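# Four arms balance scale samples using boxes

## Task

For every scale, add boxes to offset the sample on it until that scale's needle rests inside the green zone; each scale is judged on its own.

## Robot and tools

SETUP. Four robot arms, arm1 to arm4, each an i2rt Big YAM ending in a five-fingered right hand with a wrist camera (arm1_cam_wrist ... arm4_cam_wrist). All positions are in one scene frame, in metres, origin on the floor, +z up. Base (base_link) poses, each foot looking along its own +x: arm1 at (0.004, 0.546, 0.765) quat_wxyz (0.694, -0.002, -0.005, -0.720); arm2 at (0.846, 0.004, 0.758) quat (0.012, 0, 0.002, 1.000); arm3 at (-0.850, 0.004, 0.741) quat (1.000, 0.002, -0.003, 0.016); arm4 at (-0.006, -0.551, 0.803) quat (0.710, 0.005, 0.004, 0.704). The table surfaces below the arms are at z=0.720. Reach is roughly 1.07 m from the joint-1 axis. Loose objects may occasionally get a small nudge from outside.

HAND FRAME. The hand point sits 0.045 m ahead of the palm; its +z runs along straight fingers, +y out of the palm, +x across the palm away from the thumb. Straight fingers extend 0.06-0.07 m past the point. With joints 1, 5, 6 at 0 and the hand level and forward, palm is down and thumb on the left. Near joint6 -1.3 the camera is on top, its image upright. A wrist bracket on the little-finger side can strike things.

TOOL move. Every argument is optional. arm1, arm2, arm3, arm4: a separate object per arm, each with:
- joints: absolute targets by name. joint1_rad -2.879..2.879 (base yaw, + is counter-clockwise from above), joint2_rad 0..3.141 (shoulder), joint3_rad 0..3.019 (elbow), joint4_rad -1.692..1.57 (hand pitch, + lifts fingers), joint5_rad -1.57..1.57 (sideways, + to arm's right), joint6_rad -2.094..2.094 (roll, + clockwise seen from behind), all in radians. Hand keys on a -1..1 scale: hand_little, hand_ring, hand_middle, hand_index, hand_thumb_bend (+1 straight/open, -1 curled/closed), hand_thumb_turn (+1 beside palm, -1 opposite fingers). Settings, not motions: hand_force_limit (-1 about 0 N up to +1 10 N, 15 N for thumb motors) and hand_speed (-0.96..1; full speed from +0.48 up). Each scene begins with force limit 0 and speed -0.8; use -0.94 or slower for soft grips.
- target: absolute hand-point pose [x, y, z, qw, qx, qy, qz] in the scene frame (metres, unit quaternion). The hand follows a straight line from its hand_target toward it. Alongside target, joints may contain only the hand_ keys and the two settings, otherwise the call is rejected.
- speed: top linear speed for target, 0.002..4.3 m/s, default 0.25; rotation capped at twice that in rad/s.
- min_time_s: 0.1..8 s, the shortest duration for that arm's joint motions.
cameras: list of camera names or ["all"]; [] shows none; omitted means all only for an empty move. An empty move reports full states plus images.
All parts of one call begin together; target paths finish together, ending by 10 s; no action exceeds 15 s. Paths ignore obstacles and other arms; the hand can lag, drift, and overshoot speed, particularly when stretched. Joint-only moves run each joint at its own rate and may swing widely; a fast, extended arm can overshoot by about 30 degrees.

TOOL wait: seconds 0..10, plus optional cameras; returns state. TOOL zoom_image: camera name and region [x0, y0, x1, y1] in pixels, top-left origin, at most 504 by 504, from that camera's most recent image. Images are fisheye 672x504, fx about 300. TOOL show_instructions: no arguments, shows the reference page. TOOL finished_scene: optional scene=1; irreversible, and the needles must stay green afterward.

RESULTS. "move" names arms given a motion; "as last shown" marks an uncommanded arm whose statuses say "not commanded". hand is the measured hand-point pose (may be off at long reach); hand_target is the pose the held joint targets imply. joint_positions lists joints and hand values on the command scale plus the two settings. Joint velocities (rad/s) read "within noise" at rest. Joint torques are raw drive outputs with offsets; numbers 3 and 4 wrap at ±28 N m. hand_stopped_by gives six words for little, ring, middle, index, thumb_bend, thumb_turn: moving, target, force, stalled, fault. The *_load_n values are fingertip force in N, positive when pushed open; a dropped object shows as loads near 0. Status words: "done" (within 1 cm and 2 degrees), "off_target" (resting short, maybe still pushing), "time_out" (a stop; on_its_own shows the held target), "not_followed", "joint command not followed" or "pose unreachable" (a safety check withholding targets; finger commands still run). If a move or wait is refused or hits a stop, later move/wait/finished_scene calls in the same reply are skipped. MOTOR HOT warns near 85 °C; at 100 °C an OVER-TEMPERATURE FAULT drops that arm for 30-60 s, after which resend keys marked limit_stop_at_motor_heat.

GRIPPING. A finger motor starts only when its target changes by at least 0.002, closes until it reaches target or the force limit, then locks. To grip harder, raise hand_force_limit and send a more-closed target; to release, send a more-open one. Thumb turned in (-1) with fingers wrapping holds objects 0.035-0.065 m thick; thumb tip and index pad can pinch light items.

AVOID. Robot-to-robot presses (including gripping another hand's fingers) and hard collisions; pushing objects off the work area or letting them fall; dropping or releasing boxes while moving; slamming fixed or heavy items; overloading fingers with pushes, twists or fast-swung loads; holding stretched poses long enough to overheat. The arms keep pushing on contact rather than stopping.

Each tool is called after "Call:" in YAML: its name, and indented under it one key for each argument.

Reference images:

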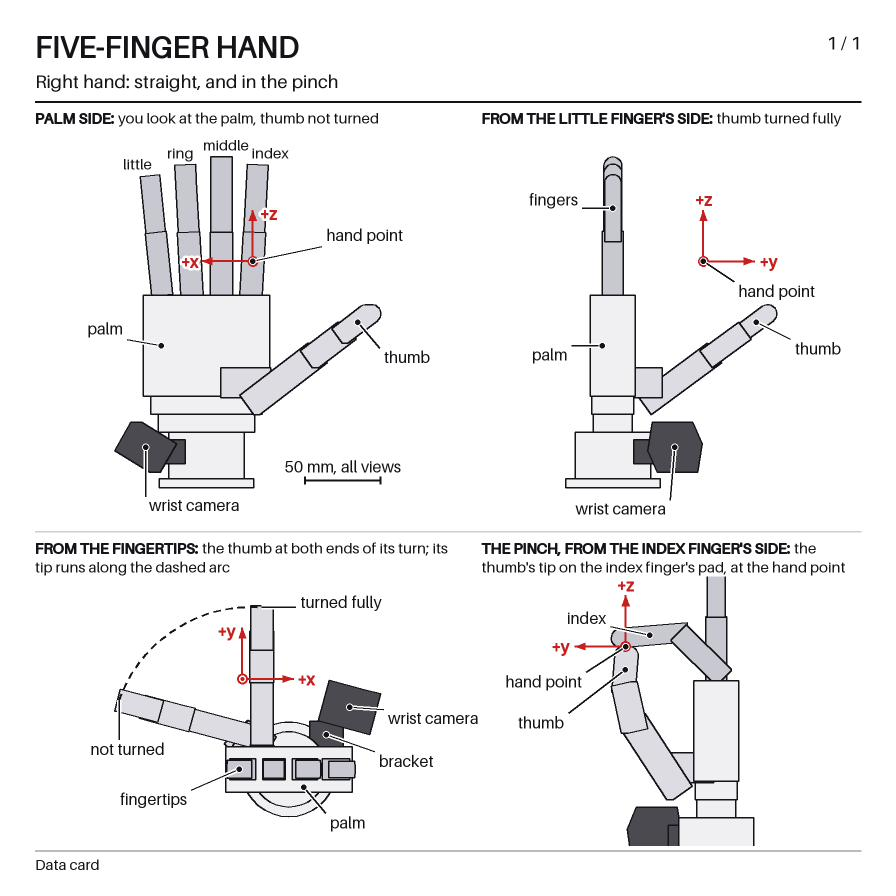

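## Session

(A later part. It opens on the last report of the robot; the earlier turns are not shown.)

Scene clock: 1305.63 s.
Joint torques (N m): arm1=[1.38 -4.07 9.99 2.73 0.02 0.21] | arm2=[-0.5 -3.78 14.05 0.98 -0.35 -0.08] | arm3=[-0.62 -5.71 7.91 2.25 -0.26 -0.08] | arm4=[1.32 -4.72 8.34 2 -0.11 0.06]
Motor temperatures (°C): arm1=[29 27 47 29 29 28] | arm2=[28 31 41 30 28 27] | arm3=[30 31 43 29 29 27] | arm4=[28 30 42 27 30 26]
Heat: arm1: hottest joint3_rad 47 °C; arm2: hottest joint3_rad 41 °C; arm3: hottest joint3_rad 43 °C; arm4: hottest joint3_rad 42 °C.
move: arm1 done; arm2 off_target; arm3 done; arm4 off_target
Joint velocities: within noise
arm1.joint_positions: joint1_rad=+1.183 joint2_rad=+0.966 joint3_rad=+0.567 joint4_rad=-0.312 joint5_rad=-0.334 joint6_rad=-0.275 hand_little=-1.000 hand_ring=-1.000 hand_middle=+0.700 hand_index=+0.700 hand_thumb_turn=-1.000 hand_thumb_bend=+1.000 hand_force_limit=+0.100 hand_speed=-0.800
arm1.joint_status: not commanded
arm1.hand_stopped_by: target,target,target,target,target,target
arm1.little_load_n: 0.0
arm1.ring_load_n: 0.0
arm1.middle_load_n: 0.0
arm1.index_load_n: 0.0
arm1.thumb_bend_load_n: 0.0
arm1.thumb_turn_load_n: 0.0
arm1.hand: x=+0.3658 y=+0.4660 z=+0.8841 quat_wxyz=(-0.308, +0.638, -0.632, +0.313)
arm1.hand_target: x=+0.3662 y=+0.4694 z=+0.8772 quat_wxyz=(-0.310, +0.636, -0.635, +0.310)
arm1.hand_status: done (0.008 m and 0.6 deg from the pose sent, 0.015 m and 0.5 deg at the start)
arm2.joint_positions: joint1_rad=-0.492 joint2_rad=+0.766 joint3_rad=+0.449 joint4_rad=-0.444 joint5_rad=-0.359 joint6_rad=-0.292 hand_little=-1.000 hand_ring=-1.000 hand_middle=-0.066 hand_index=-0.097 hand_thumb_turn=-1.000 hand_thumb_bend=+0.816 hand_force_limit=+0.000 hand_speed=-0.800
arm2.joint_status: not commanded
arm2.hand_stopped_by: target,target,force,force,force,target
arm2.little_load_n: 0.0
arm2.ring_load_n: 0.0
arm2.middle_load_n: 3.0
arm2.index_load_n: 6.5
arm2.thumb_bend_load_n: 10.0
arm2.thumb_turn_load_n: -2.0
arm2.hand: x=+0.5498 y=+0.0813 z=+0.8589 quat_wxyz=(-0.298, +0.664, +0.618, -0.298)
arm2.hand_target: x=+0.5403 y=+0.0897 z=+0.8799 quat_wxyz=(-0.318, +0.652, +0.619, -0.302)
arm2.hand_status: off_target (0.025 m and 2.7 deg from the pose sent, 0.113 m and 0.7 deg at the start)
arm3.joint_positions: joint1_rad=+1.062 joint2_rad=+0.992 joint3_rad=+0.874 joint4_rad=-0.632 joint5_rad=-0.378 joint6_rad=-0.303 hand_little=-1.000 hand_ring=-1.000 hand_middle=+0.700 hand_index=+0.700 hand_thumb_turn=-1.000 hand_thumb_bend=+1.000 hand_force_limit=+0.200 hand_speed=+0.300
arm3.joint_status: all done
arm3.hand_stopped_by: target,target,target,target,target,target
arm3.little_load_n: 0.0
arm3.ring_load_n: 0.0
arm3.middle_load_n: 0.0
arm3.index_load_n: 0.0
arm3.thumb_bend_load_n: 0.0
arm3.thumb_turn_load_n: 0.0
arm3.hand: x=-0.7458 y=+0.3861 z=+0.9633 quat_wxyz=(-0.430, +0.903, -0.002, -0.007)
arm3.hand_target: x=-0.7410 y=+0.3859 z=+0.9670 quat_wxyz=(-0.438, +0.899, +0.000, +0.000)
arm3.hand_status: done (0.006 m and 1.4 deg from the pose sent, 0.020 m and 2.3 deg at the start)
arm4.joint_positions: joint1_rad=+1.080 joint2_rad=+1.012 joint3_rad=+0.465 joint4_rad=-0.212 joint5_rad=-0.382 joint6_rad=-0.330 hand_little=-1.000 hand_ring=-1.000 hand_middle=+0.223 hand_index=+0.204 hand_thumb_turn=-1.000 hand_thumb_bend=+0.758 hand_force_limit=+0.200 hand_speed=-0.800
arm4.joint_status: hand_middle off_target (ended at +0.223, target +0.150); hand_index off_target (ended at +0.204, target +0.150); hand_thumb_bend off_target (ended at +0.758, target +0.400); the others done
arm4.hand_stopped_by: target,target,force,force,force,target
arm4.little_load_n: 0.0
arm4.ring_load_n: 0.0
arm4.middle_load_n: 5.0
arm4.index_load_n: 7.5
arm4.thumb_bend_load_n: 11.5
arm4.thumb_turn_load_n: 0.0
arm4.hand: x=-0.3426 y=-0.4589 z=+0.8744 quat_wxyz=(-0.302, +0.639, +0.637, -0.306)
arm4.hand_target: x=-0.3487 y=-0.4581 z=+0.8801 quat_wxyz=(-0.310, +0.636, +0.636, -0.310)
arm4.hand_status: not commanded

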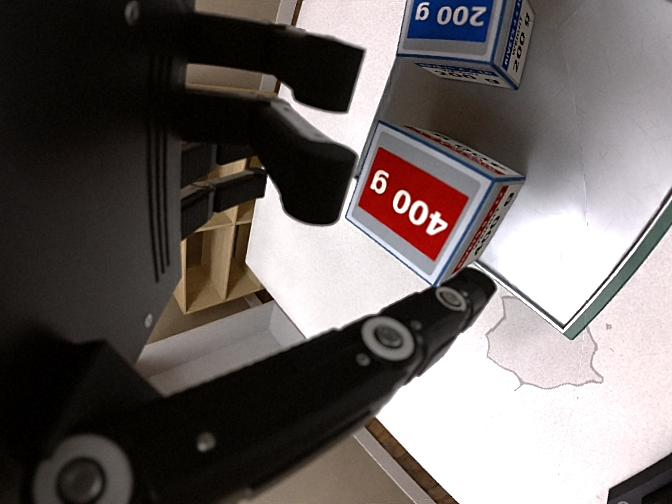

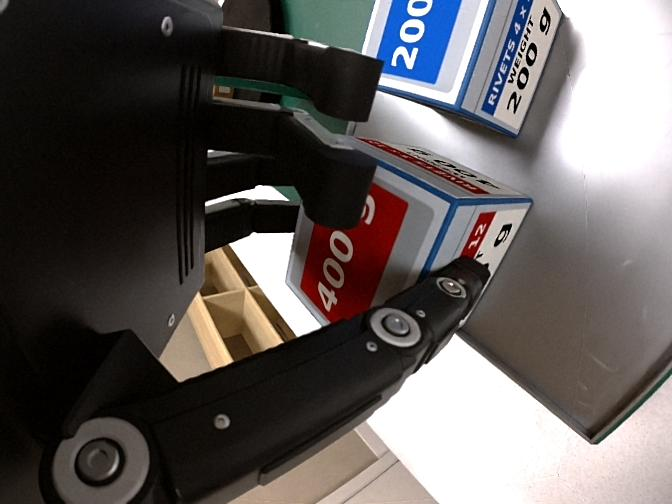

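Call:
move:
  arm1: {"target":[0.3664,0.4694,0.871,0.31,-0.6355,0.6355,-0.31],"speed":0.1,"joints":{"hand_force_limit":0.2,"hand_speed":-0.8,"hand_thumb_bend":0.4,"hand_index":0.15,"hand_middle":0.15}}
  arm4: {"target":[-0.349,-0.458,0.99,0.31,-0.6355,-0.6355,0.31],"speed":0.25}
  arm3: {"target":[-0.7425,0.383,0.897,0.4384,-0.8988,0,0],"speed":0.2,"joints":{"hand_speed":-0.8}}
  arm2: {"target":[0.66,-0.15,0.97,0.1678,-0.3439,-0.8303,0.405],"speed":0.3}
  cameras: ["arm3_cam_wrist","arm1_cam_wrist"]

Scene clock: 1341.07 s.
Joint torques (N m): arm1=[1.08 -3.78 9.16 2.78 -0.02 0.19] | arm2=[0.38 1.73 14.97 1.31 -0.09 0.25] | arm3=[-1.55 -4.19 7.58 2.41 -0.24 -0.06] | arm4=[1.32 -5.77 14.34 1.47 -0.49 0.06]
Motor temperatures (°C): arm1=[29 26 45 29 29 28] | arm2=[28 31 46 30 28 27] | arm3=[30 31 39 30 29 27] | arm4=[28 29 42 27 30 26]
Heat: arm1: hottest joint3_rad 45 °C; arm2: hottest joint3_rad 46 °C; arm3: hottest joint3_rad 39 °C; arm4: hottest joint3_rad 42 °C.
move: arm1 off_target; arm2 off_target; arm3 done; arm4 off_target
Joint velocities: within noise
arm1.joint_positions: joint1_rad=+1.183 joint2_rad=+0.970 joint3_rad=+0.564 joint4_rad=-0.292 joint5_rad=-0.333 joint6_rad=-0.273 hand_little=-1.000 hand_ring=-1.000 hand_middle=+0.204 hand_index=+0.204 hand_thumb_turn=-1.000 hand_thumb_bend=+0.752 hand_force_limit=+0.200 hand_speed=-0.800
arm1.joint_status: hand_middle off_target (ended at +0.204, target +0.150); hand_index off_target (ended at +0.204, target +0.150); hand_thumb_bend off_target (ended at +0.752, target +0.400); the others done
arm1.hand_stopped_by: target,target,force,force,force,target
arm1.little_load_n: 0.0
arm1.ring_load_n: 0.0
arm1.middle_load_n: 6.5
arm1.index_load_n: 5.5
arm1.thumb_bend_load_n: 11.0
arm1.thumb_turn_load_n: -0.5
arm1.hand: x=+0.3684 y=+0.4650 z=+0.8840 quat_wxyz=(-0.310, +0.636, -0.630, +0.318)
arm1.hand_target: x=+0.3658 y=+0.4695 z=+0.8714 quat_wxyz=(-0.310, +0.636, -0.636, +0.310)
arm1.hand_status: off_target (0.014 m and 1.1 deg from the pose sent, 0.014 m and 0.6 deg at the start)
arm2.joint_positions: joint1_rad=+0.408 joint2_rad=+0.418 joint3_rad=+0.586 joint4_rad=-0.914 joint5_rad=-0.308 joint6_rad=-0.272 hand_little=-1.000 hand_ring=-1.000 hand_middle=-0.066 hand_index=-0.097 hand_thumb_turn=-1.000 hand_thumb_bend=+0.816 hand_force_limit=+0.000 hand_speed=-0.800
arm2.joint_status: not commanded
arm2.hand_stopped_by: target,target,force,force,force,target
arm2.little_load_n: 0.0
arm2.ring_load_n: 0.0
arm2.middle_load_n: 3.0
arm2.index_load_n: 6.5
arm2.thumb_bend_load_n: 10.0
arm2.thumb_turn_load_n: -2.0
arm2.hand: x=+0.6666 y=-0.1446 z=+0.9465 quat_wxyz=(-0.159, +0.345, +0.839, -0.391)
arm2.hand_target: x=+0.6605 y=-0.1496 z=+0.9698 quat_wxyz=(-0.168, +0.344, +0.830, -0.405)
arm2.hand_status: off_target (0.025 m and 2.2 deg from the pose sent, 0.279 m and 48.3 deg at the start)
arm3.joint_positions: joint1_rad=+1.062 joint2_rad=+1.011 joint3_rad=+0.708 joint4_rad=-0.435 joint5_rad=-0.378 joint6_rad=-0.303 hand_little=-1.000 hand_ring=-1.000 hand_middle=+0.700 hand_index=+0.700 hand_thumb_turn=-1.000 hand_thumb_bend=+1.000 hand_force_limit=+0.200 hand_speed=-0.800
arm3.joint_status: all done
arm3.hand_stopped_by: target,target,target,target,target,target
arm3.little_load_n: 0.0
arm3.ring_load_n: 0.0
arm3.middle_load_n: 0.0
arm3.index_load_n: 0.0
arm3.thumb_bend_load_n: 0.0
arm3.thumb_turn_load_n: 0.0
arm3.hand: x=-0.7479 y=+0.3815 z=+0.8986 quat_wxyz=(-0.434, +0.901, -0.001, -0.005)
arm3.hand_target: x=-0.7425 y=+0.3829 z=+0.8970 quat_wxyz=(-0.438, +0.899, +0.000, +0.000)
arm3.hand_status: done (0.006 m and 0.8 deg from the pose sent, 0.066 m and 1.4 deg at the start)
arm4.joint_positions: joint1_rad=+1.081 joint2_rad=+0.890 joint3_rad=+0.629 joint4_rad=-0.578 joint5_rad=-0.371 joint6_rad=-0.330 hand_little=-1.000 hand_ring=-1.000 hand_middle=+0.223 hand_index=+0.204 hand_thumb_turn=-1.000 hand_thumb_bend=+0.758 hand_force_limit=+0.200 hand_speed=-0.800
arm4.joint_status: not commanded
arm4.hand_stopped_by: target,target,force,force,force,target
arm4.little_load_n: 0.5
arm4.ring_load_n: 0.0
arm4.middle_load_n: 5.5
arm4.index_load_n: 6.0
arm4.thumb_bend_load_n: 11.5
arm4.thumb_turn_load_n: 0.0
arm4.hand: x=-0.3262 y=-0.4657 z=+0.9438 quat_wxyz=(-0.270, +0.656, +0.641, -0.292)
arm4.hand_target: x=-0.3465 y=-0.4591 z=+0.9898 quat_wxyz=(-0.310, +0.635, +0.636, -0.310)
arm4.hand_status: off_target (0.052 m and 5.6 deg from the pose sent, 0.116 m and 1.1 deg at the start)
pictures: arm1_cam_wrist, arm3_cam_wrist

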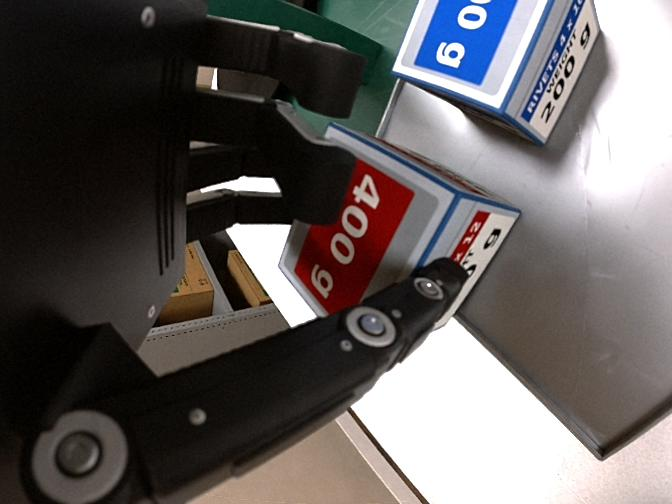

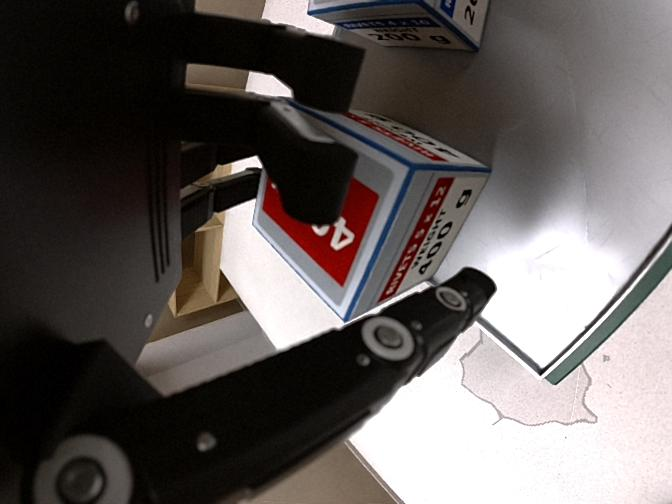

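Call:
move:
  arm1: {"target":[0.3664,0.4675,0.93,0.31,-0.6355,0.6355,-0.31],"speed":0.15}
  arm4: {"target":[-0.10,-0.27,0.99,0.4055,-0.8313,-0.3422,0.167],"speed":0.3}
  arm3: {"joints":{"hand_force_limit":0.2,"hand_speed":-0.8,"hand_thumb_bend":0.4,"hand_index":0.15,"hand_middle":0.15}}
  arm2: {"target":[0.731,-0.312,0.94,0,0,-0.8988,0.4384],"speed":0.3}
  cameras: ["arm1_cam_wrist","arm2_cam_wrist","arm3_cam_wrist","arm4_cam_wrist"]

Scene clock: 1367.30 s.
Joint torques (N m): arm1=[0.79 -5.66 18.09 1.1 -0.31 0.14] | arm2=[0.03 -3.9 15.02 1.63 -0.46 -0.08] | arm3=[-0.85 -4.48 7.84 2.24 -0.15 -0.11] | arm4=[0.85 -3.31 14.11 1.55 -0.72 -0.04]
Motor temperatures (°C): arm1=[29 26 45 29 29 28] | arm2=[28 31 47 30 28 27] | arm3=[30 31 39 30 29 27] | arm4=[28 29 45 27 30 26]
Heat: arm1: hottest joint3_rad 45 °C; arm2: hottest joint3_rad 47 °C; arm3: hottest joint3_rad 39 °C; arm4: hottest joint3_rad 45 °C.
move: arm1 off_target; arm2 off_target; arm3 off_target; arm4 off_target
Joint velocities: within noise
arm1.joint_positions: joint1_rad=+1.183 joint2_rad=+0.928 joint3_rad=+0.590 joint4_rad=-0.455 joint5_rad=-0.333 joint6_rad=-0.273 hand_little=-1.000 hand_ring=-1.000 hand_middle=+0.204 hand_index=+0.204 hand_thumb_turn=-1.000 hand_thumb_bend=+0.752 hand_force_limit=+0.200 hand_speed=-0.800
arm1.joint_status: not commanded
arm1.hand_stopped_by: target,target,force,force,force,target
arm1.little_load_n: 0.0
arm1.ring_load_n: 0.0
arm1.middle_load_n: 6.0
arm1.index_load_n: 5.5
arm1.thumb_bend_load_n: 11.0
arm1.thumb_turn_load_n: 0.0
arm1.hand: x=+0.3447 y=+0.4758 z=+0.8879 quat_wxyz=(-0.295, +0.643, -0.649, +0.279)
arm1.hand_target: x=+0.3646 y=+0.4683 z=+0.9298 quat_wxyz=(-0.310, +0.635, -0.635, +0.310)
arm1.hand_status: off_target (0.048 m and 4.4 deg from the pose sent, 0.046 m and 1.1 deg at the start)
arm2.joint_positions: joint1_rad=+0.964 joint2_rad=+0.827 joint3_rad=+0.636 joint4_rad=-0.642 joint5_rad=-0.474 joint6_rad=-0.405 hand_little=-1.000 hand_ring=-1.000 hand_middle=-0.066 hand_index=-0.097 hand_thumb_turn=-1.000 hand_thumb_bend=+0.816 hand_force_limit=+0.000 hand_speed=-0.800
arm2.joint_status: not commanded
arm2.hand_stopped_by: target,target,force,force,force,target
arm2.little_load_n: 0.0
arm2.ring_load_n: 0.0
arm2.middle_load_n: 3.0
arm2.index_load_n: 6.5
arm2.thumb_bend_load_n: 10.0
arm2.thumb_turn_load_n: -2.0
arm2.hand: x=+0.7406 y=-0.2962 z=+0.9149 quat_wxyz=(+0.017, +0.018, +0.910, -0.415)
arm2.hand_target: x=+0.7317 y=-0.3107 z=+0.9402 quat_wxyz=(+0.000, +0.000, +0.899, -0.438)
arm2.hand_status: off_target (0.031 m and 4.1 deg from the pose sent, 0.179 m and 44.7 deg at the start)
arm3.joint_positions: joint1_rad=+1.062 joint2_rad=+1.011 joint3_rad=+0.708 joint4_rad=-0.426 joint5_rad=-0.382 joint6_rad=-0.303 hand_little=-1.000 hand_ring=-1.000 hand_middle=+0.279 hand_index=+0.261 hand_thumb_turn=-1.000 hand_thumb_bend=+0.788 hand_force_limit=+0.200 hand_speed=-0.800
arm3.joint_status: hand_middle off_target (ended at +0.279, target +0.150); hand_index off_target (ended at +0.261, target +0.150); hand_thumb_bend off_target (ended at +0.788, target +0.400); the others done
arm3.hand_stopped_by: target,target,force,force,force,target
arm3.little_load_n: 0.0
arm3.ring_load_n: 0.0
arm3.middle_load_n: 6.5
arm3.index_load_n: 7.5
arm3.thumb_bend_load_n: 11.0
arm3.thumb_turn_load_n: 0.0
arm3.hand: x=-0.7476 y=+0.3833 z=+0.9001 quat_wxyz=(-0.438, +0.899, +0.001, -0.005)
arm3.hand_target: x=-0.7424 y=+0.3829 z=+0.8971 quat_wxyz=(-0.438, +0.899, +0.000, +0.000)
arm3.hand_status: not commanded
arm4.joint_positions: joint1_rad=-0.013 joint2_rad=+0.753 joint3_rad=+0.600 joint4_rad=-0.790 joint5_rad=-0.583 joint6_rad=-0.575 hand_little=-1.000 hand_ring=-1.000 hand_middle=+0.223 hand_index=+0.204 hand_thumb_turn=-1.000 hand_thumb_bend=+0.758 hand_force_limit=+0.200 hand_speed=-0.800
arm4.joint_status: not commanded
arm4.hand_stopped_by: target,target,force,force,force,target
arm4.little_load_n: 0.0
arm4.ring_load_n: 0.0
arm4.middle_load_n: 5.5
arm4.index_load_n: 6.5
arm4.thumb_bend_load_n: 11.5
arm4.thumb_turn_load_n: 0.0
arm4.hand: x=-0.0991 y=-0.2928 z=+0.9512 quat_wxyz=(-0.366, +0.851, +0.332, -0.179)
arm4.hand_target: x=-0.0998 y=-0.2724 z=+0.9897 quat_wxyz=(-0.405, +0.831, +0.342, -0.167)
arm4.hand_status: off_target (0.045 m and 5.4 deg from the pose sent, 0.303 m and 45.3 deg at the start)

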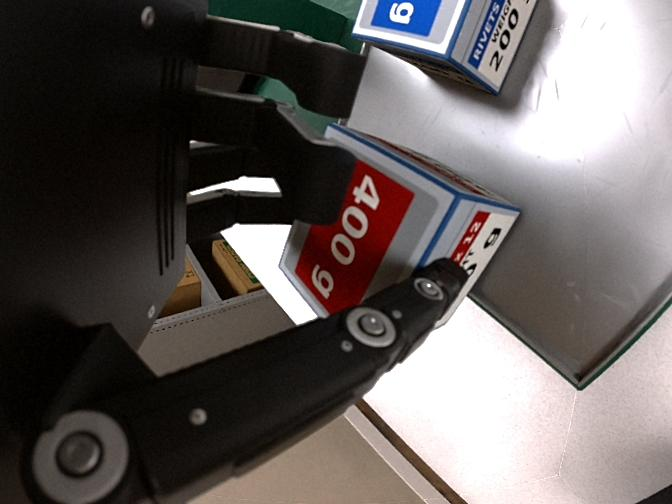

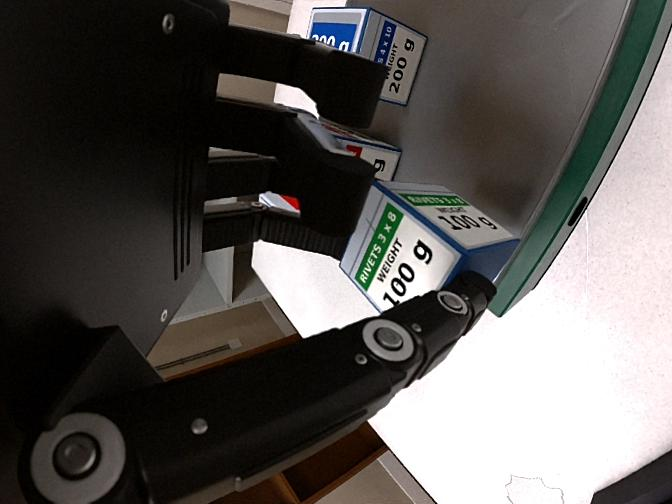

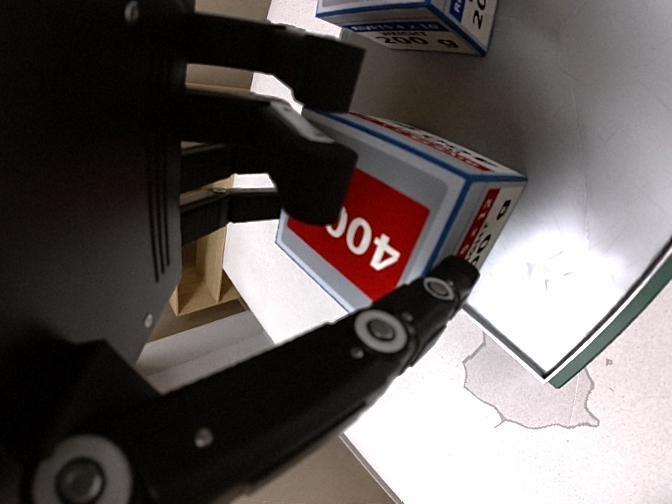

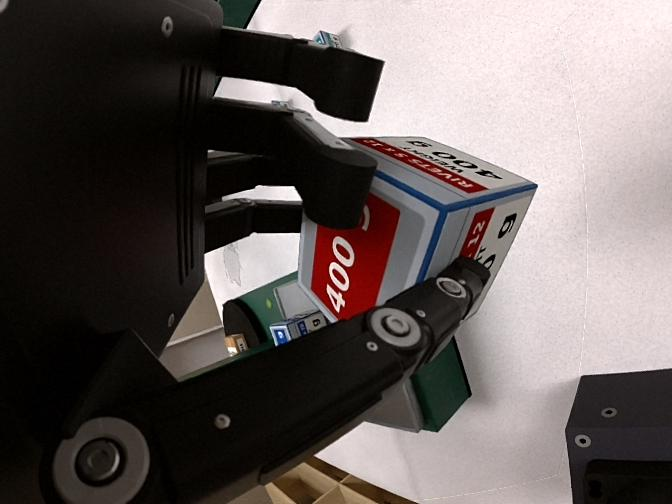

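Call:
move:
  arm1: {"target":[0.3664,0.4675,0.995,0.31,-0.6355,0.6355,-0.31],"speed":0.2}
  arm4: {"target":[-0.085,-0.245,0.775,0.4347,-0.8911,-0.1173,0.0572],"speed":0.2}
  arm3: {"target":[-0.7425,0.383,0.95,0.4384,-0.8988,0,0],"speed":0.12,"joints":{"hand_force_limit":0.6,"hand_thumb_bend":0.3,"hand_index":0.05,"hand_middle":0.05}}
  arm2: {"target":[0.731,-0.318,0.859,0,0,-0.8988,0.4384],"speed":0.15}
  cameras: ["arm1_cam_wrist","arm2_cam_wrist","arm3_cam_wrist","arm4_cam_wrist"]

Scene clock: 1384.70 s.
Joint torques (N m): arm1=[0.44 -5.95 19.88 1.46 -0.37 0.12] | arm2=[0.85 -3.19 9.68 1.74 -0.16 0.03] | arm3=[-1.03 -6.01 12.79 1.24 -0.53 0.09] | arm4=[1.55 -3.08 5.56 2.32 0.07 0.11]
Motor temperatures (°C): arm1=[29 27 48 29 29 28] | arm2=[28 31 48 30 28 27] | arm3=[30 31 39 30 29 27] | arm4=[28 29 48 27 30 26]
Heat: arm1: hottest joint3_rad 48 °C; arm2: hottest joint3_rad 48 °C; arm3: hottest joint3_rad 39 °C; arm4: hottest joint3_rad 48 °C.
move: arm1 off_target; arm2 done; arm3 off_target; arm4 done
Joint velocities: within noise
arm1.joint_positions: joint1_rad=+1.183 joint2_rad=+0.898 joint3_rad=+0.727 joint4_rad=-0.652 joint5_rad=-0.333 joint6_rad=-0.273 hand_little=-1.000 hand_ring=-1.000 hand_middle=+0.204 hand_index=+0.204 hand_thumb_turn=-1.000 hand_thumb_bend=+0.752 hand_force_limit=+0.200 hand_speed=-0.800
arm1.joint_status: not commanded
arm1.hand_stopped_by: target,target,force,force,force,target
arm1.little_load_n: 0.0
arm1.ring_load_n: 0.0
arm1.middle_load_n: 6.0
arm1.index_load_n: 5.5
arm1.thumb_bend_load_n: 11.5
arm1.thumb_turn_load_n: 0.5
arm1.hand: x=+0.3436 y=+0.4768 z=+0.9404 quat_wxyz=(-0.290, +0.645, -0.655, +0.266)
arm1.hand_target: x=+0.3631 y=+0.4689 z=+0.9944 quat_wxyz=(-0.310, +0.636, -0.635, +0.310)
arm1.hand_status: off_target (0.060 m and 6.1 deg from the pose sent, 0.110 m and 4.4 deg at the start)
arm2.joint_positions: joint1_rad=+0.975 joint2_rad=+0.922 joint3_rad=+0.516 joint4_rad=-0.359 joint5_rad=-0.470 joint6_rad=-0.405 hand_little=-1.000 hand_ring=-1.000 hand_middle=-0.066 hand_index=-0.097 hand_thumb_turn=-1.000 hand_thumb_bend=+0.816 hand_force_limit=+0.000 hand_speed=-0.800
arm2.joint_status: not commanded
arm2.hand_stopped_by: target,target,force,force,force,target
arm2.little_load_n: 0.5
arm2.ring_load_n: 0.0
arm2.middle_load_n: 3.0
arm2.index_load_n: 6.0
arm2.thumb_bend_load_n: 10.0
arm2.thumb_turn_load_n: -2.5
arm2.hand: x=+0.7299 y=-0.3157 z=+0.8629 quat_wxyz=(+0.000, +0.005, +0.898, -0.439)
arm2.hand_target: x=+0.7310 y=-0.3178 z=+0.8591 quat_wxyz=(+0.000, +0.000, +0.899, -0.438)
arm2.hand_status: done (0.005 m and 0.6 deg from the pose sent, 0.061 m and 4.1 deg at the start)
arm3.joint_positions: joint1_rad=+1.056 joint2_rad=+0.993 joint3_rad=+0.750 joint4_rad=-0.563 joint5_rad=-0.373 joint6_rad=-0.324 hand_little=-1.000 hand_ring=-1.000 hand_middle=+0.265 hand_index=+0.247 hand_thumb_turn=-1.000 hand_thumb_bend=+0.786 hand_force_limit=+0.600 hand_speed=-0.800
arm3.joint_status: hand_middle off_target (ended at +0.265, target +0.050); hand_index off_target (ended at +0.247, target +0.050); hand_thumb_bend off_target (ended at +0.786, target +0.300); the others done
arm3.hand_stopped_by: target,target,force,force,force,target
arm3.little_load_n: 0.0
arm3.ring_load_n: 0.0
arm3.middle_load_n: 7.5
arm3.index_load_n: 8.5
arm3.thumb_bend_load_n: 14.0
arm3.thumb_turn_load_n: 0.0
arm3.hand: x=-0.7507 y=+0.3668 z=+0.9083 quat_wxyz=(-0.406, +0.914, -0.002, -0.011)
arm3.hand_target: x=-0.7434 y=+0.3812 z=+0.9495 quat_wxyz=(-0.439, +0.899, +0.000, +0.000)
arm3.hand_status: off_target (0.045 m and 4.3 deg from the pose sent, 0.050 m and 0.5 deg at the start)
arm4.joint_positions: joint1_rad=+0.106 joint2_rad=+1.157 joint3_rad=+0.177 joint4_rad=+0.304 joint5_rad=-0.119 joint6_rad=-0.119 hand_little=-1.000 hand_ring=-1.000 hand_middle=+0.223 hand_index=+0.204 hand_thumb_turn=-1.000 hand_thumb_bend=+0.758 hand_force_limit=+0.200 hand_speed=-0.800
arm4.joint_status: not commanded
arm4.hand_stopped_by: target,target,force,force,force,target
arm4.little_load_n: 0.0
arm4.ring_load_n: 0.0
arm4.middle_load_n: 5.0
arm4.index_load_n: 6.0
arm4.thumb_bend_load_n: 11.0
arm4.thumb_turn_load_n: -1.0
arm4.hand: x=-0.0821 y=-0.2455 z=+0.7768 quat_wxyz=(-0.434, +0.891, +0.120, -0.054)
arm4.hand_target: x=-0.0850 y=-0.2451 z=+0.7752 quat_wxyz=(-0.435, +0.891, +0.117, -0.057)
arm4.hand_status: done (0.003 m and 0.5 deg from the pose sent, 0.183 m and 29.8 deg at the start)

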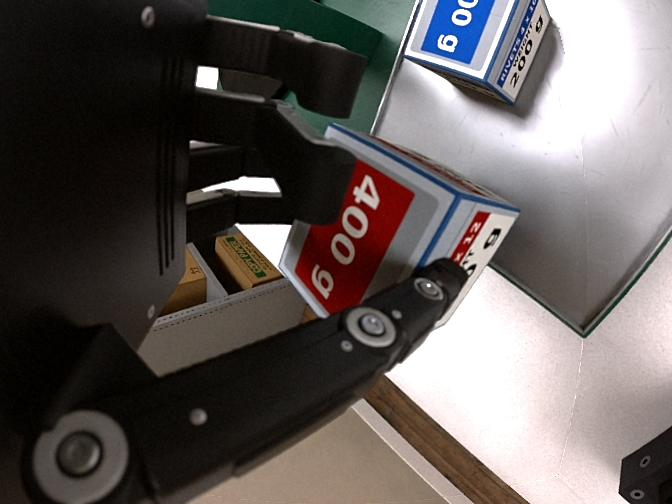

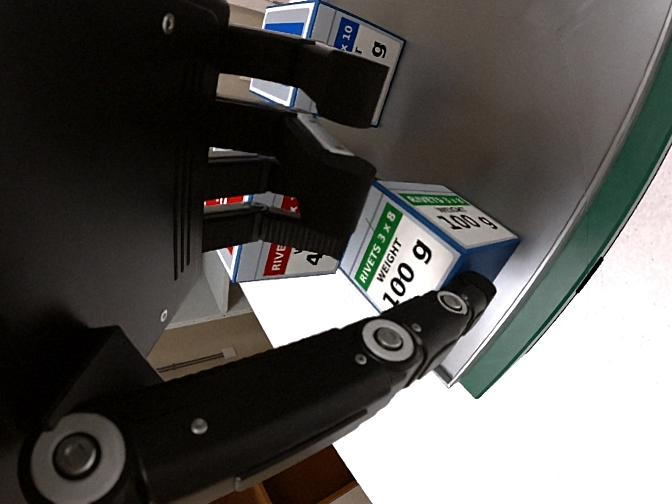

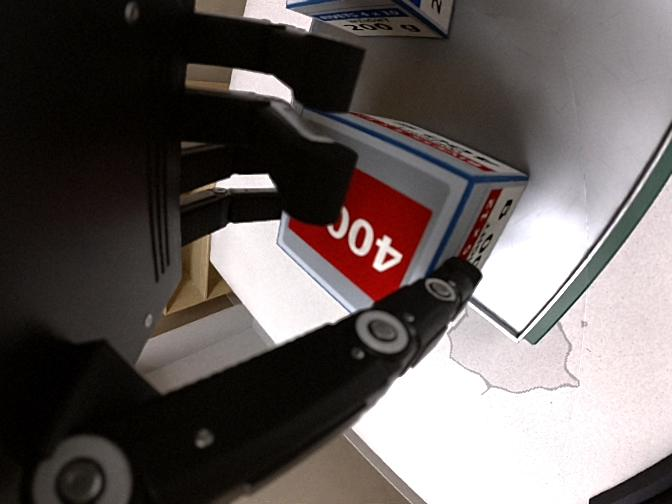

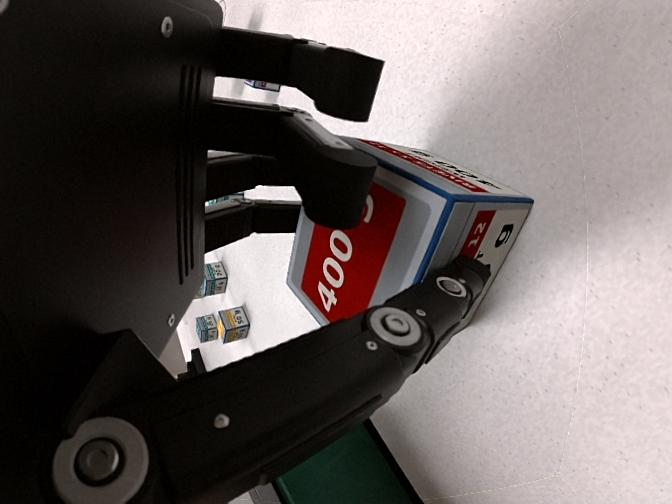

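Call:
move:
  arm1: {"target":[0.10,0.27,1.01,0.1678,-0.3439,0.8303,-0.405],"speed":0.3}
  arm4: {"target":[-0.085,-0.245,0.768,0.4347,-0.8911,-0.1173,0.0572],"speed":0.1}
  arm3: {"target":[-0.7425,0.383,1.0,0.4384,-0.8988,0,0],"speed":0.2}
  arm2: {"target":[0.731,-0.318,0.852,0,0,-0.8988,0.4384],"speed":0.1}
  cameras: ["arm1_cam_wrist","arm3_cam_wrist"]

Scene clock: 1395.90 s.
Joint torques (N m): arm1=[0.62 -3.02 19.6 1.09 -0.88 0.01] | arm2=[-0.15 -3.08 9.16 1.55 -0.2 0] | arm3=[-0.67 -6.83 14.23 1.69 -0.44 0.17] | arm4=[1.44 -2.73 4.7 2.11 0.05 0.08]
Motor temperatures (°C): arm1=[29 27 51 29 29 28] | arm2=[28 31 46 30 28 27] | arm3=[30 31 39 30 29 27] | arm4=[28 29 45 27 30 26]
Heat: arm1: hottest joint3_rad 51 °C; arm2: hottest joint3_rad 46 °C; arm3: hottest joint3_rad 39 °C; arm4: hottest joint3_rad 45 °C.
move: arm1 off_target; arm2 off_target; arm3 off_target; arm4 done
Joint velocities: within noise
arm1.joint_positions: joint1_rad=+0.011 joint2_rad=+0.751 joint3_rad=+0.727 joint4_rad=-0.929 joint5_rad=-0.595 joint6_rad=-0.574 hand_little=-1.000 hand_ring=-1.000 hand_middle=+0.204 hand_index=+0.204 hand_thumb_turn=-1.000 hand_thumb_bend=+0.752 hand_force_limit=+0.200 hand_speed=-0.800
arm1.joint_status: not commanded
arm1.hand_stopped_by: target,target,force,force,force,target
arm1.little_load_n: 0.0
arm1.ring_load_n: 0.0
arm1.middle_load_n: 6.0
arm1.index_load_n: 5.5
arm1.thumb_bend_load_n: 11.0
arm1.thumb_turn_load_n: 0.5
arm1.hand: x=+0.0995 y=+0.2884 z=+0.9640 quat_wxyz=(-0.181, +0.332, -0.851, +0.365)
arm1.hand_target: x=+0.1002 y=+0.2725 z=+1.0089 quat_wxyz=(-0.167, +0.344, -0.830, +0.405)
arm1.hand_status: off_target (0.050 m and 5.5 deg from the pose sent, 0.327 m and 45.5 deg at the start)
arm2.joint_positions: joint1_rad=+0.975 joint2_rad=+0.923 joint3_rad=+0.509 joint4_rad=-0.331 joint5_rad=-0.470 joint6_rad=-0.405 hand_little=-1.000 hand_ring=-1.000 hand_middle=-0.066 hand_index=-0.097 hand_thumb_turn=-1.000 hand_thumb_bend=+0.816 hand_force_limit=+0.000 hand_speed=-0.800
arm2.joint_status: not commanded
arm2.hand_stopped_by: target,target,force,force,force,target
arm2.little_load_n: 0.0
arm2.ring_load_n: 0.0
arm2.middle_load_n: 3.0
arm2.index_load_n: 6.0
arm2.thumb_bend_load_n: 10.0
arm2.thumb_turn_load_n: -2.5
arm2.hand: x=+0.7278 y=-0.3187 z=+0.8629 quat_wxyz=(-0.005, +0.002, +0.895, -0.446)
arm2.hand_target: x=+0.7310 y=-0.3176 z=+0.8525 quat_wxyz=(+0.000, +0.000, +0.899, -0.439)
arm2.hand_status: off_target (0.011 m and 1.2 deg from the pose sent, 0.011 m and 0.6 deg at the start)
arm3.joint_positions: joint1_rad=+1.053 joint2_rad=+0.981 joint3_rad=+0.855 joint4_rad=-0.713 joint5_rad=-0.378 joint6_rad=-0.327 hand_little=-1.000 hand_ring=-1.000 hand_middle=+0.265 hand_index=+0.247 hand_thumb_turn=-1.000 hand_thumb_bend=+0.786 hand_force_limit=+0.600 hand_speed=-0.800
arm3.joint_status: not commanded
arm3.hand_stopped_by: target,target,force,force,force,target
arm3.little_load_n: 0.0
arm3.ring_load_n: 0.0
arm3.middle_load_n: 7.5
arm3.index_load_n: 8.0
arm3.thumb_bend_load_n: 14.0
arm3.thumb_turn_load_n: 0.0
arm3.hand: x=-0.7523 y=+0.3632 z=+0.9462 quat_wxyz=(-0.393, +0.919, -0.004, -0.019)
arm3.hand_target: x=-0.7441 y=+0.3797 z=+0.9994 quat_wxyz=(-0.439, +0.899, +0.000, +0.000)
arm3.hand_status: off_target (0.058 m and 6.1 deg from the pose sent, 0.093 m and 4.3 deg at the start)
arm4.joint_positions: joint1_rad=+0.106 joint2_rad=+1.194 joint3_rad=+0.177 joint4_rad=+0.361 joint5_rad=-0.119 joint6_rad=-0.116 hand_little=-1.000 hand_ring=-1.000 hand_middle=+0.223 hand_index=+0.204 hand_thumb_turn=-1.000 hand_thumb_bend=+0.758 hand_force_limit=+0.200 hand_speed=-0.800
arm4.joint_status: not commanded
arm4.hand_stopped_by: target,target,force,force,force,target
arm4.little_load_n: 0.0
arm4.ring_load_n: 0.0
arm4.middle_load_n: 4.5
arm4.index_load_n: 6.0
arm4.thumb_bend_load_n: 11.5
arm4.thumb_turn_load_n: -1.0
arm4.hand: x=-0.0829 y=-0.2392 z=+0.7757 quat_wxyz=(-0.443, +0.887, +0.119, -0.054)
arm4.hand_target: x=-0.0848 y=-0.2452 z=+0.7684 quat_wxyz=(-0.435, +0.891, +0.117, -0.057)
arm4.hand_status: done (0.010 m and 1.2 deg from the pose sent, 0.009 m and 0.5 deg at the start)

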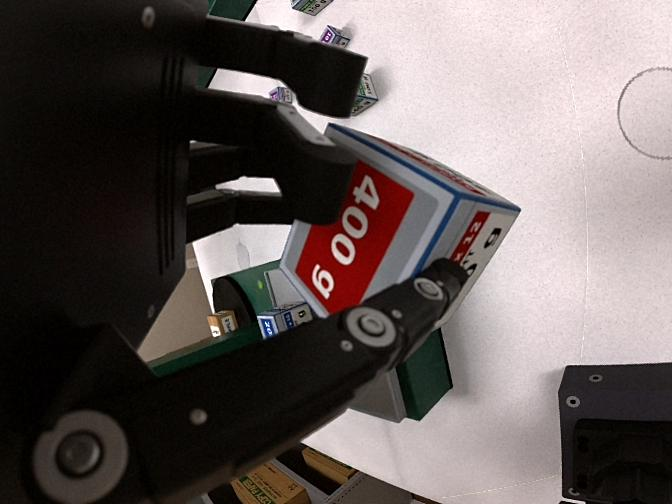

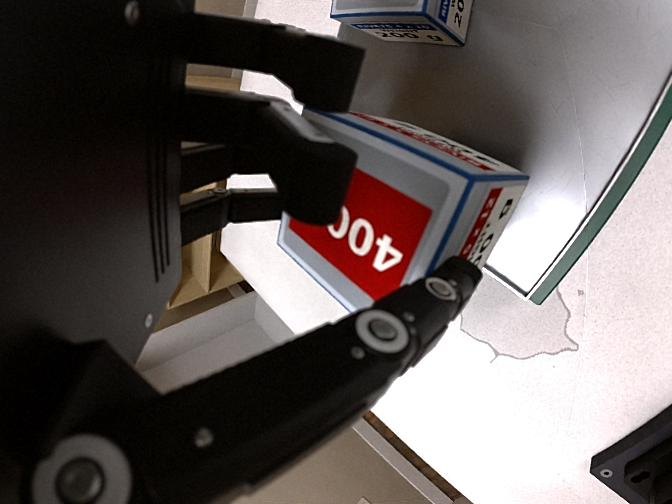

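Call:
move:
  arm1: {"target":[0.085,0.245,0.783,0.0572,-0.1173,0.8911,-0.4347],"speed":0.2}
  arm4: {"joints":{"hand_speed":-0.4,"hand_thumb_bend":1.0,"hand_index":0.7,"hand_middle":0.7}}
  arm3: {"target":[-0.66,0.19,1.0,0.405,-0.8303,0.3439,-0.1678],"speed":0.3}
  arm2: {"joints":{"hand_speed":-0.4,"hand_thumb_bend":1.0,"hand_index":0.1,"hand_middle":0.1}}
  cameras: ["arm1_cam_wrist","arm2_cam_wrist","arm3_cam_wrist"]

Scene clock: 1412.20 s.
Joint torques (N m): arm1=[1.38 -2.2 9.06 3.14 0.05 0.28] | arm2=[-0.21 -4.07 10.02 1.68 -0.17 -0.04] | arm3=[-1.26 -0.5 9.46 1.88 -0.23 0.09] | arm4=[1.55 -4.25 5.42 2.04 0.02 0.08]
Motor temperatures (°C): arm1=[29 26 54 29 30 28] | arm2=[28 31 44 30 28 27] | arm3=[30 31 43 29 29 27] | arm4=[28 29 42 27 30 26]
Heat: arm1: hottest joint3_rad 54 °C; arm2: hottest joint3_rad 44 °C; arm3: hottest joint3_rad 43 °C; arm4: hottest joint3_rad 42 °C.
move: arm1 done; arm2 done; arm3 off_target; arm4 done
Joint velocities: within noise
arm1.joint_positions: joint1_rad=+0.138 joint2_rad=+0.917 joint3_rad=+0.242 joint4_rad=-0.016 joint5_rad=-0.120 joint6_rad=-0.116 hand_little=-1.000 hand_ring=-1.000 hand_middle=+0.204 hand_index=+0.204 hand_thumb_turn=-1.000 hand_thumb_bend=+0.753 hand_force_limit=+0.200 hand_speed=-0.800
arm1.joint_status: not commanded
arm1.hand_stopped_by: target,target,force,force,force,target
arm1.little_load_n: 0.0
arm1.ring_load_n: 0.0
arm1.middle_load_n: 6.5
arm1.index_load_n: 4.5
arm1.thumb_bend_load_n: 11.0
arm1.thumb_turn_load_n: 0.0
arm1.hand: x=+0.0810 y=+0.2456 z=+0.7849 quat_wxyz=(-0.052, +0.123, -0.893, +0.430)
arm1.hand_target: x=+0.0849 y=+0.2452 z=+0.7832 quat_wxyz=(-0.057, +0.117, -0.891, +0.434)
arm1.hand_status: done (0.004 m and 1.0 deg from the pose sent, 0.187 m and 30.0 deg at the start)
arm2.joint_positions: joint1_rad=+0.975 joint2_rad=+0.935 joint3_rad=+0.498 joint4_rad=-0.331 joint5_rad=-0.470 joint6_rad=-0.405 hand_little=-1.000 hand_ring=-1.000 hand_middle=+0.100 hand_index=+0.100 hand_thumb_turn=-1.000 hand_thumb_bend=+1.000 hand_force_limit=+0.000 hand_speed=-0.400
arm2.joint_status: all done
arm2.hand_stopped_by: target,target,target,target,target,target
arm2.little_load_n: 0.0
arm2.ring_load_n: 0.0
arm2.middle_load_n: 0.0
arm2.index_load_n: 0.0
arm2.thumb_bend_load_n: 0.0
arm2.thumb_turn_load_n: 0.0
arm2.hand: x=+0.7302 y=-0.3151 z=+0.8540 quat_wxyz=(+0.000, +0.005, +0.899, -0.438)
arm2.hand_target: x=+0.7310 y=-0.3176 z=+0.8524 quat_wxyz=(+0.000, +0.000, +0.899, -0.438)
arm2.hand_status: not commanded
arm3.joint_positions: joint1_rad=+0.542 joint2_rad=+0.539 joint3_rad=+0.754 joint4_rad=-0.930 joint5_rad=-0.169 joint6_rad=-0.146 hand_little=-1.000 hand_ring=-1.000 hand_middle=+0.265 hand_index=+0.247 hand_thumb_turn=-1.000 hand_thumb_bend=+0.786 hand_force_limit=+0.600 hand_speed=-0.800
arm3.joint_status: not commanded
arm3.hand_stopped_by: target,target,force,force,force,target
arm3.little_load_n: 0.0
arm3.ring_load_n: 0.0
arm3.middle_load_n: 7.0
arm3.index_load_n: 8.0
arm3.thumb_bend_load_n: 14.5
arm3.thumb_turn_load_n: 0.0
arm3.hand: x=-0.6619 y=+0.1898 z=+0.9876 quat_wxyz=(-0.392, +0.839, -0.341, +0.161)
arm3.hand_target: x=-0.6602 y=+0.1899 z=+0.9999 quat_wxyz=(-0.405, +0.830, -0.344, +0.168)
arm3.hand_status: off_target (0.013 m and 2.0 deg from the pose sent, 0.203 m and 45.9 deg at the start)
arm4.joint_positions: joint1_rad=+0.106 joint2_rad=+1.212 joint3_rad=+0.166 joint4_rad=+0.361 joint5_rad=-0.118 joint6_rad=-0.116 hand_little=-1.000 hand_ring=-1.000 hand_middle=+0.700 hand_index=+0.700 hand_thumb_turn=-1.000 hand_thumb_bend=+1.000 hand_force_limit=+0.200 hand_speed=-0.400
arm4.joint_status: all done
arm4.hand_stopped_by: target,target,target,target,target,target
arm4.little_load_n: 0.0
arm4.ring_load_n: 0.5
arm4.middle_load_n: 0.0
arm4.index_load_n: 0.0
arm4.thumb_bend_load_n: 0.0
arm4.thumb_turn_load_n: 0.0
arm4.hand: x=-0.0819 y=-0.2482 z=+0.7662 quat_wxyz=(-0.430, +0.893, +0.119, -0.054)
arm4.hand_target: x=-0.0848 y=-0.2453 z=+0.7683 quat_wxyz=(-0.434, +0.891, +0.117, -0.057)
arm4.hand_status: not commanded

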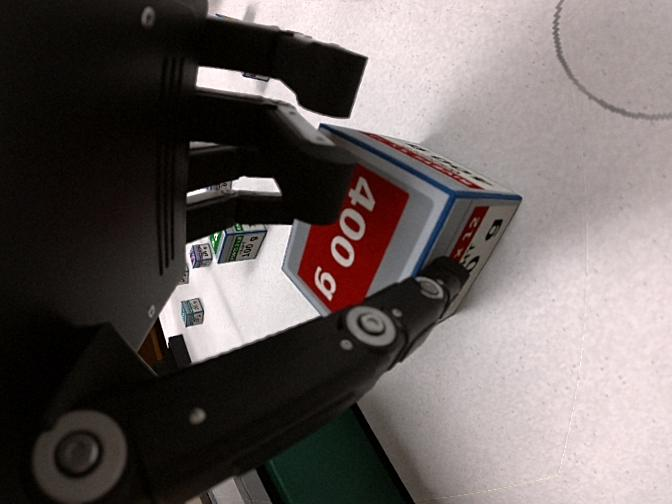

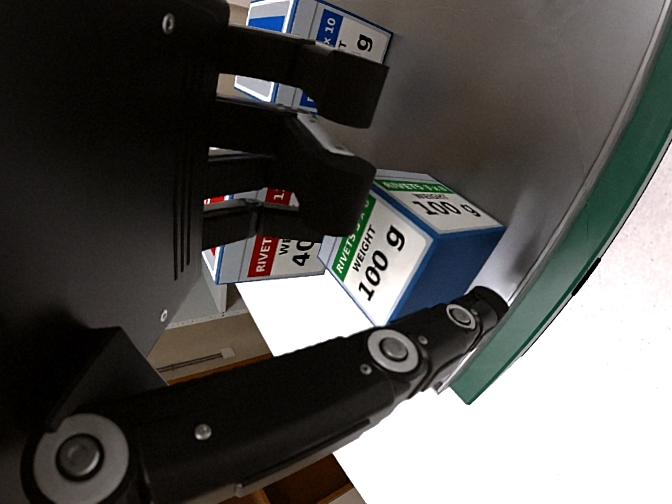

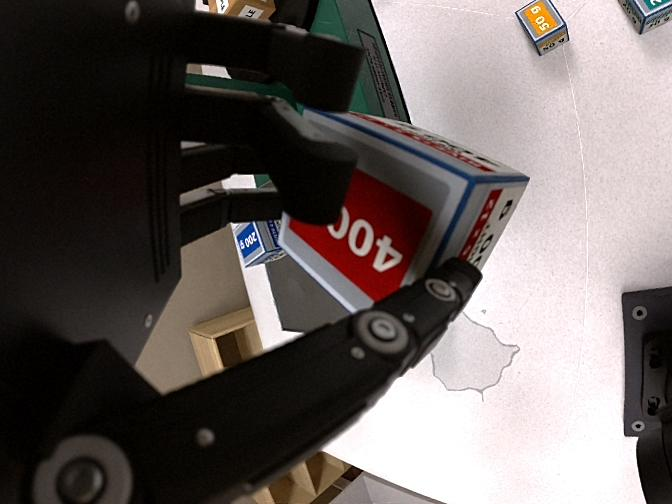

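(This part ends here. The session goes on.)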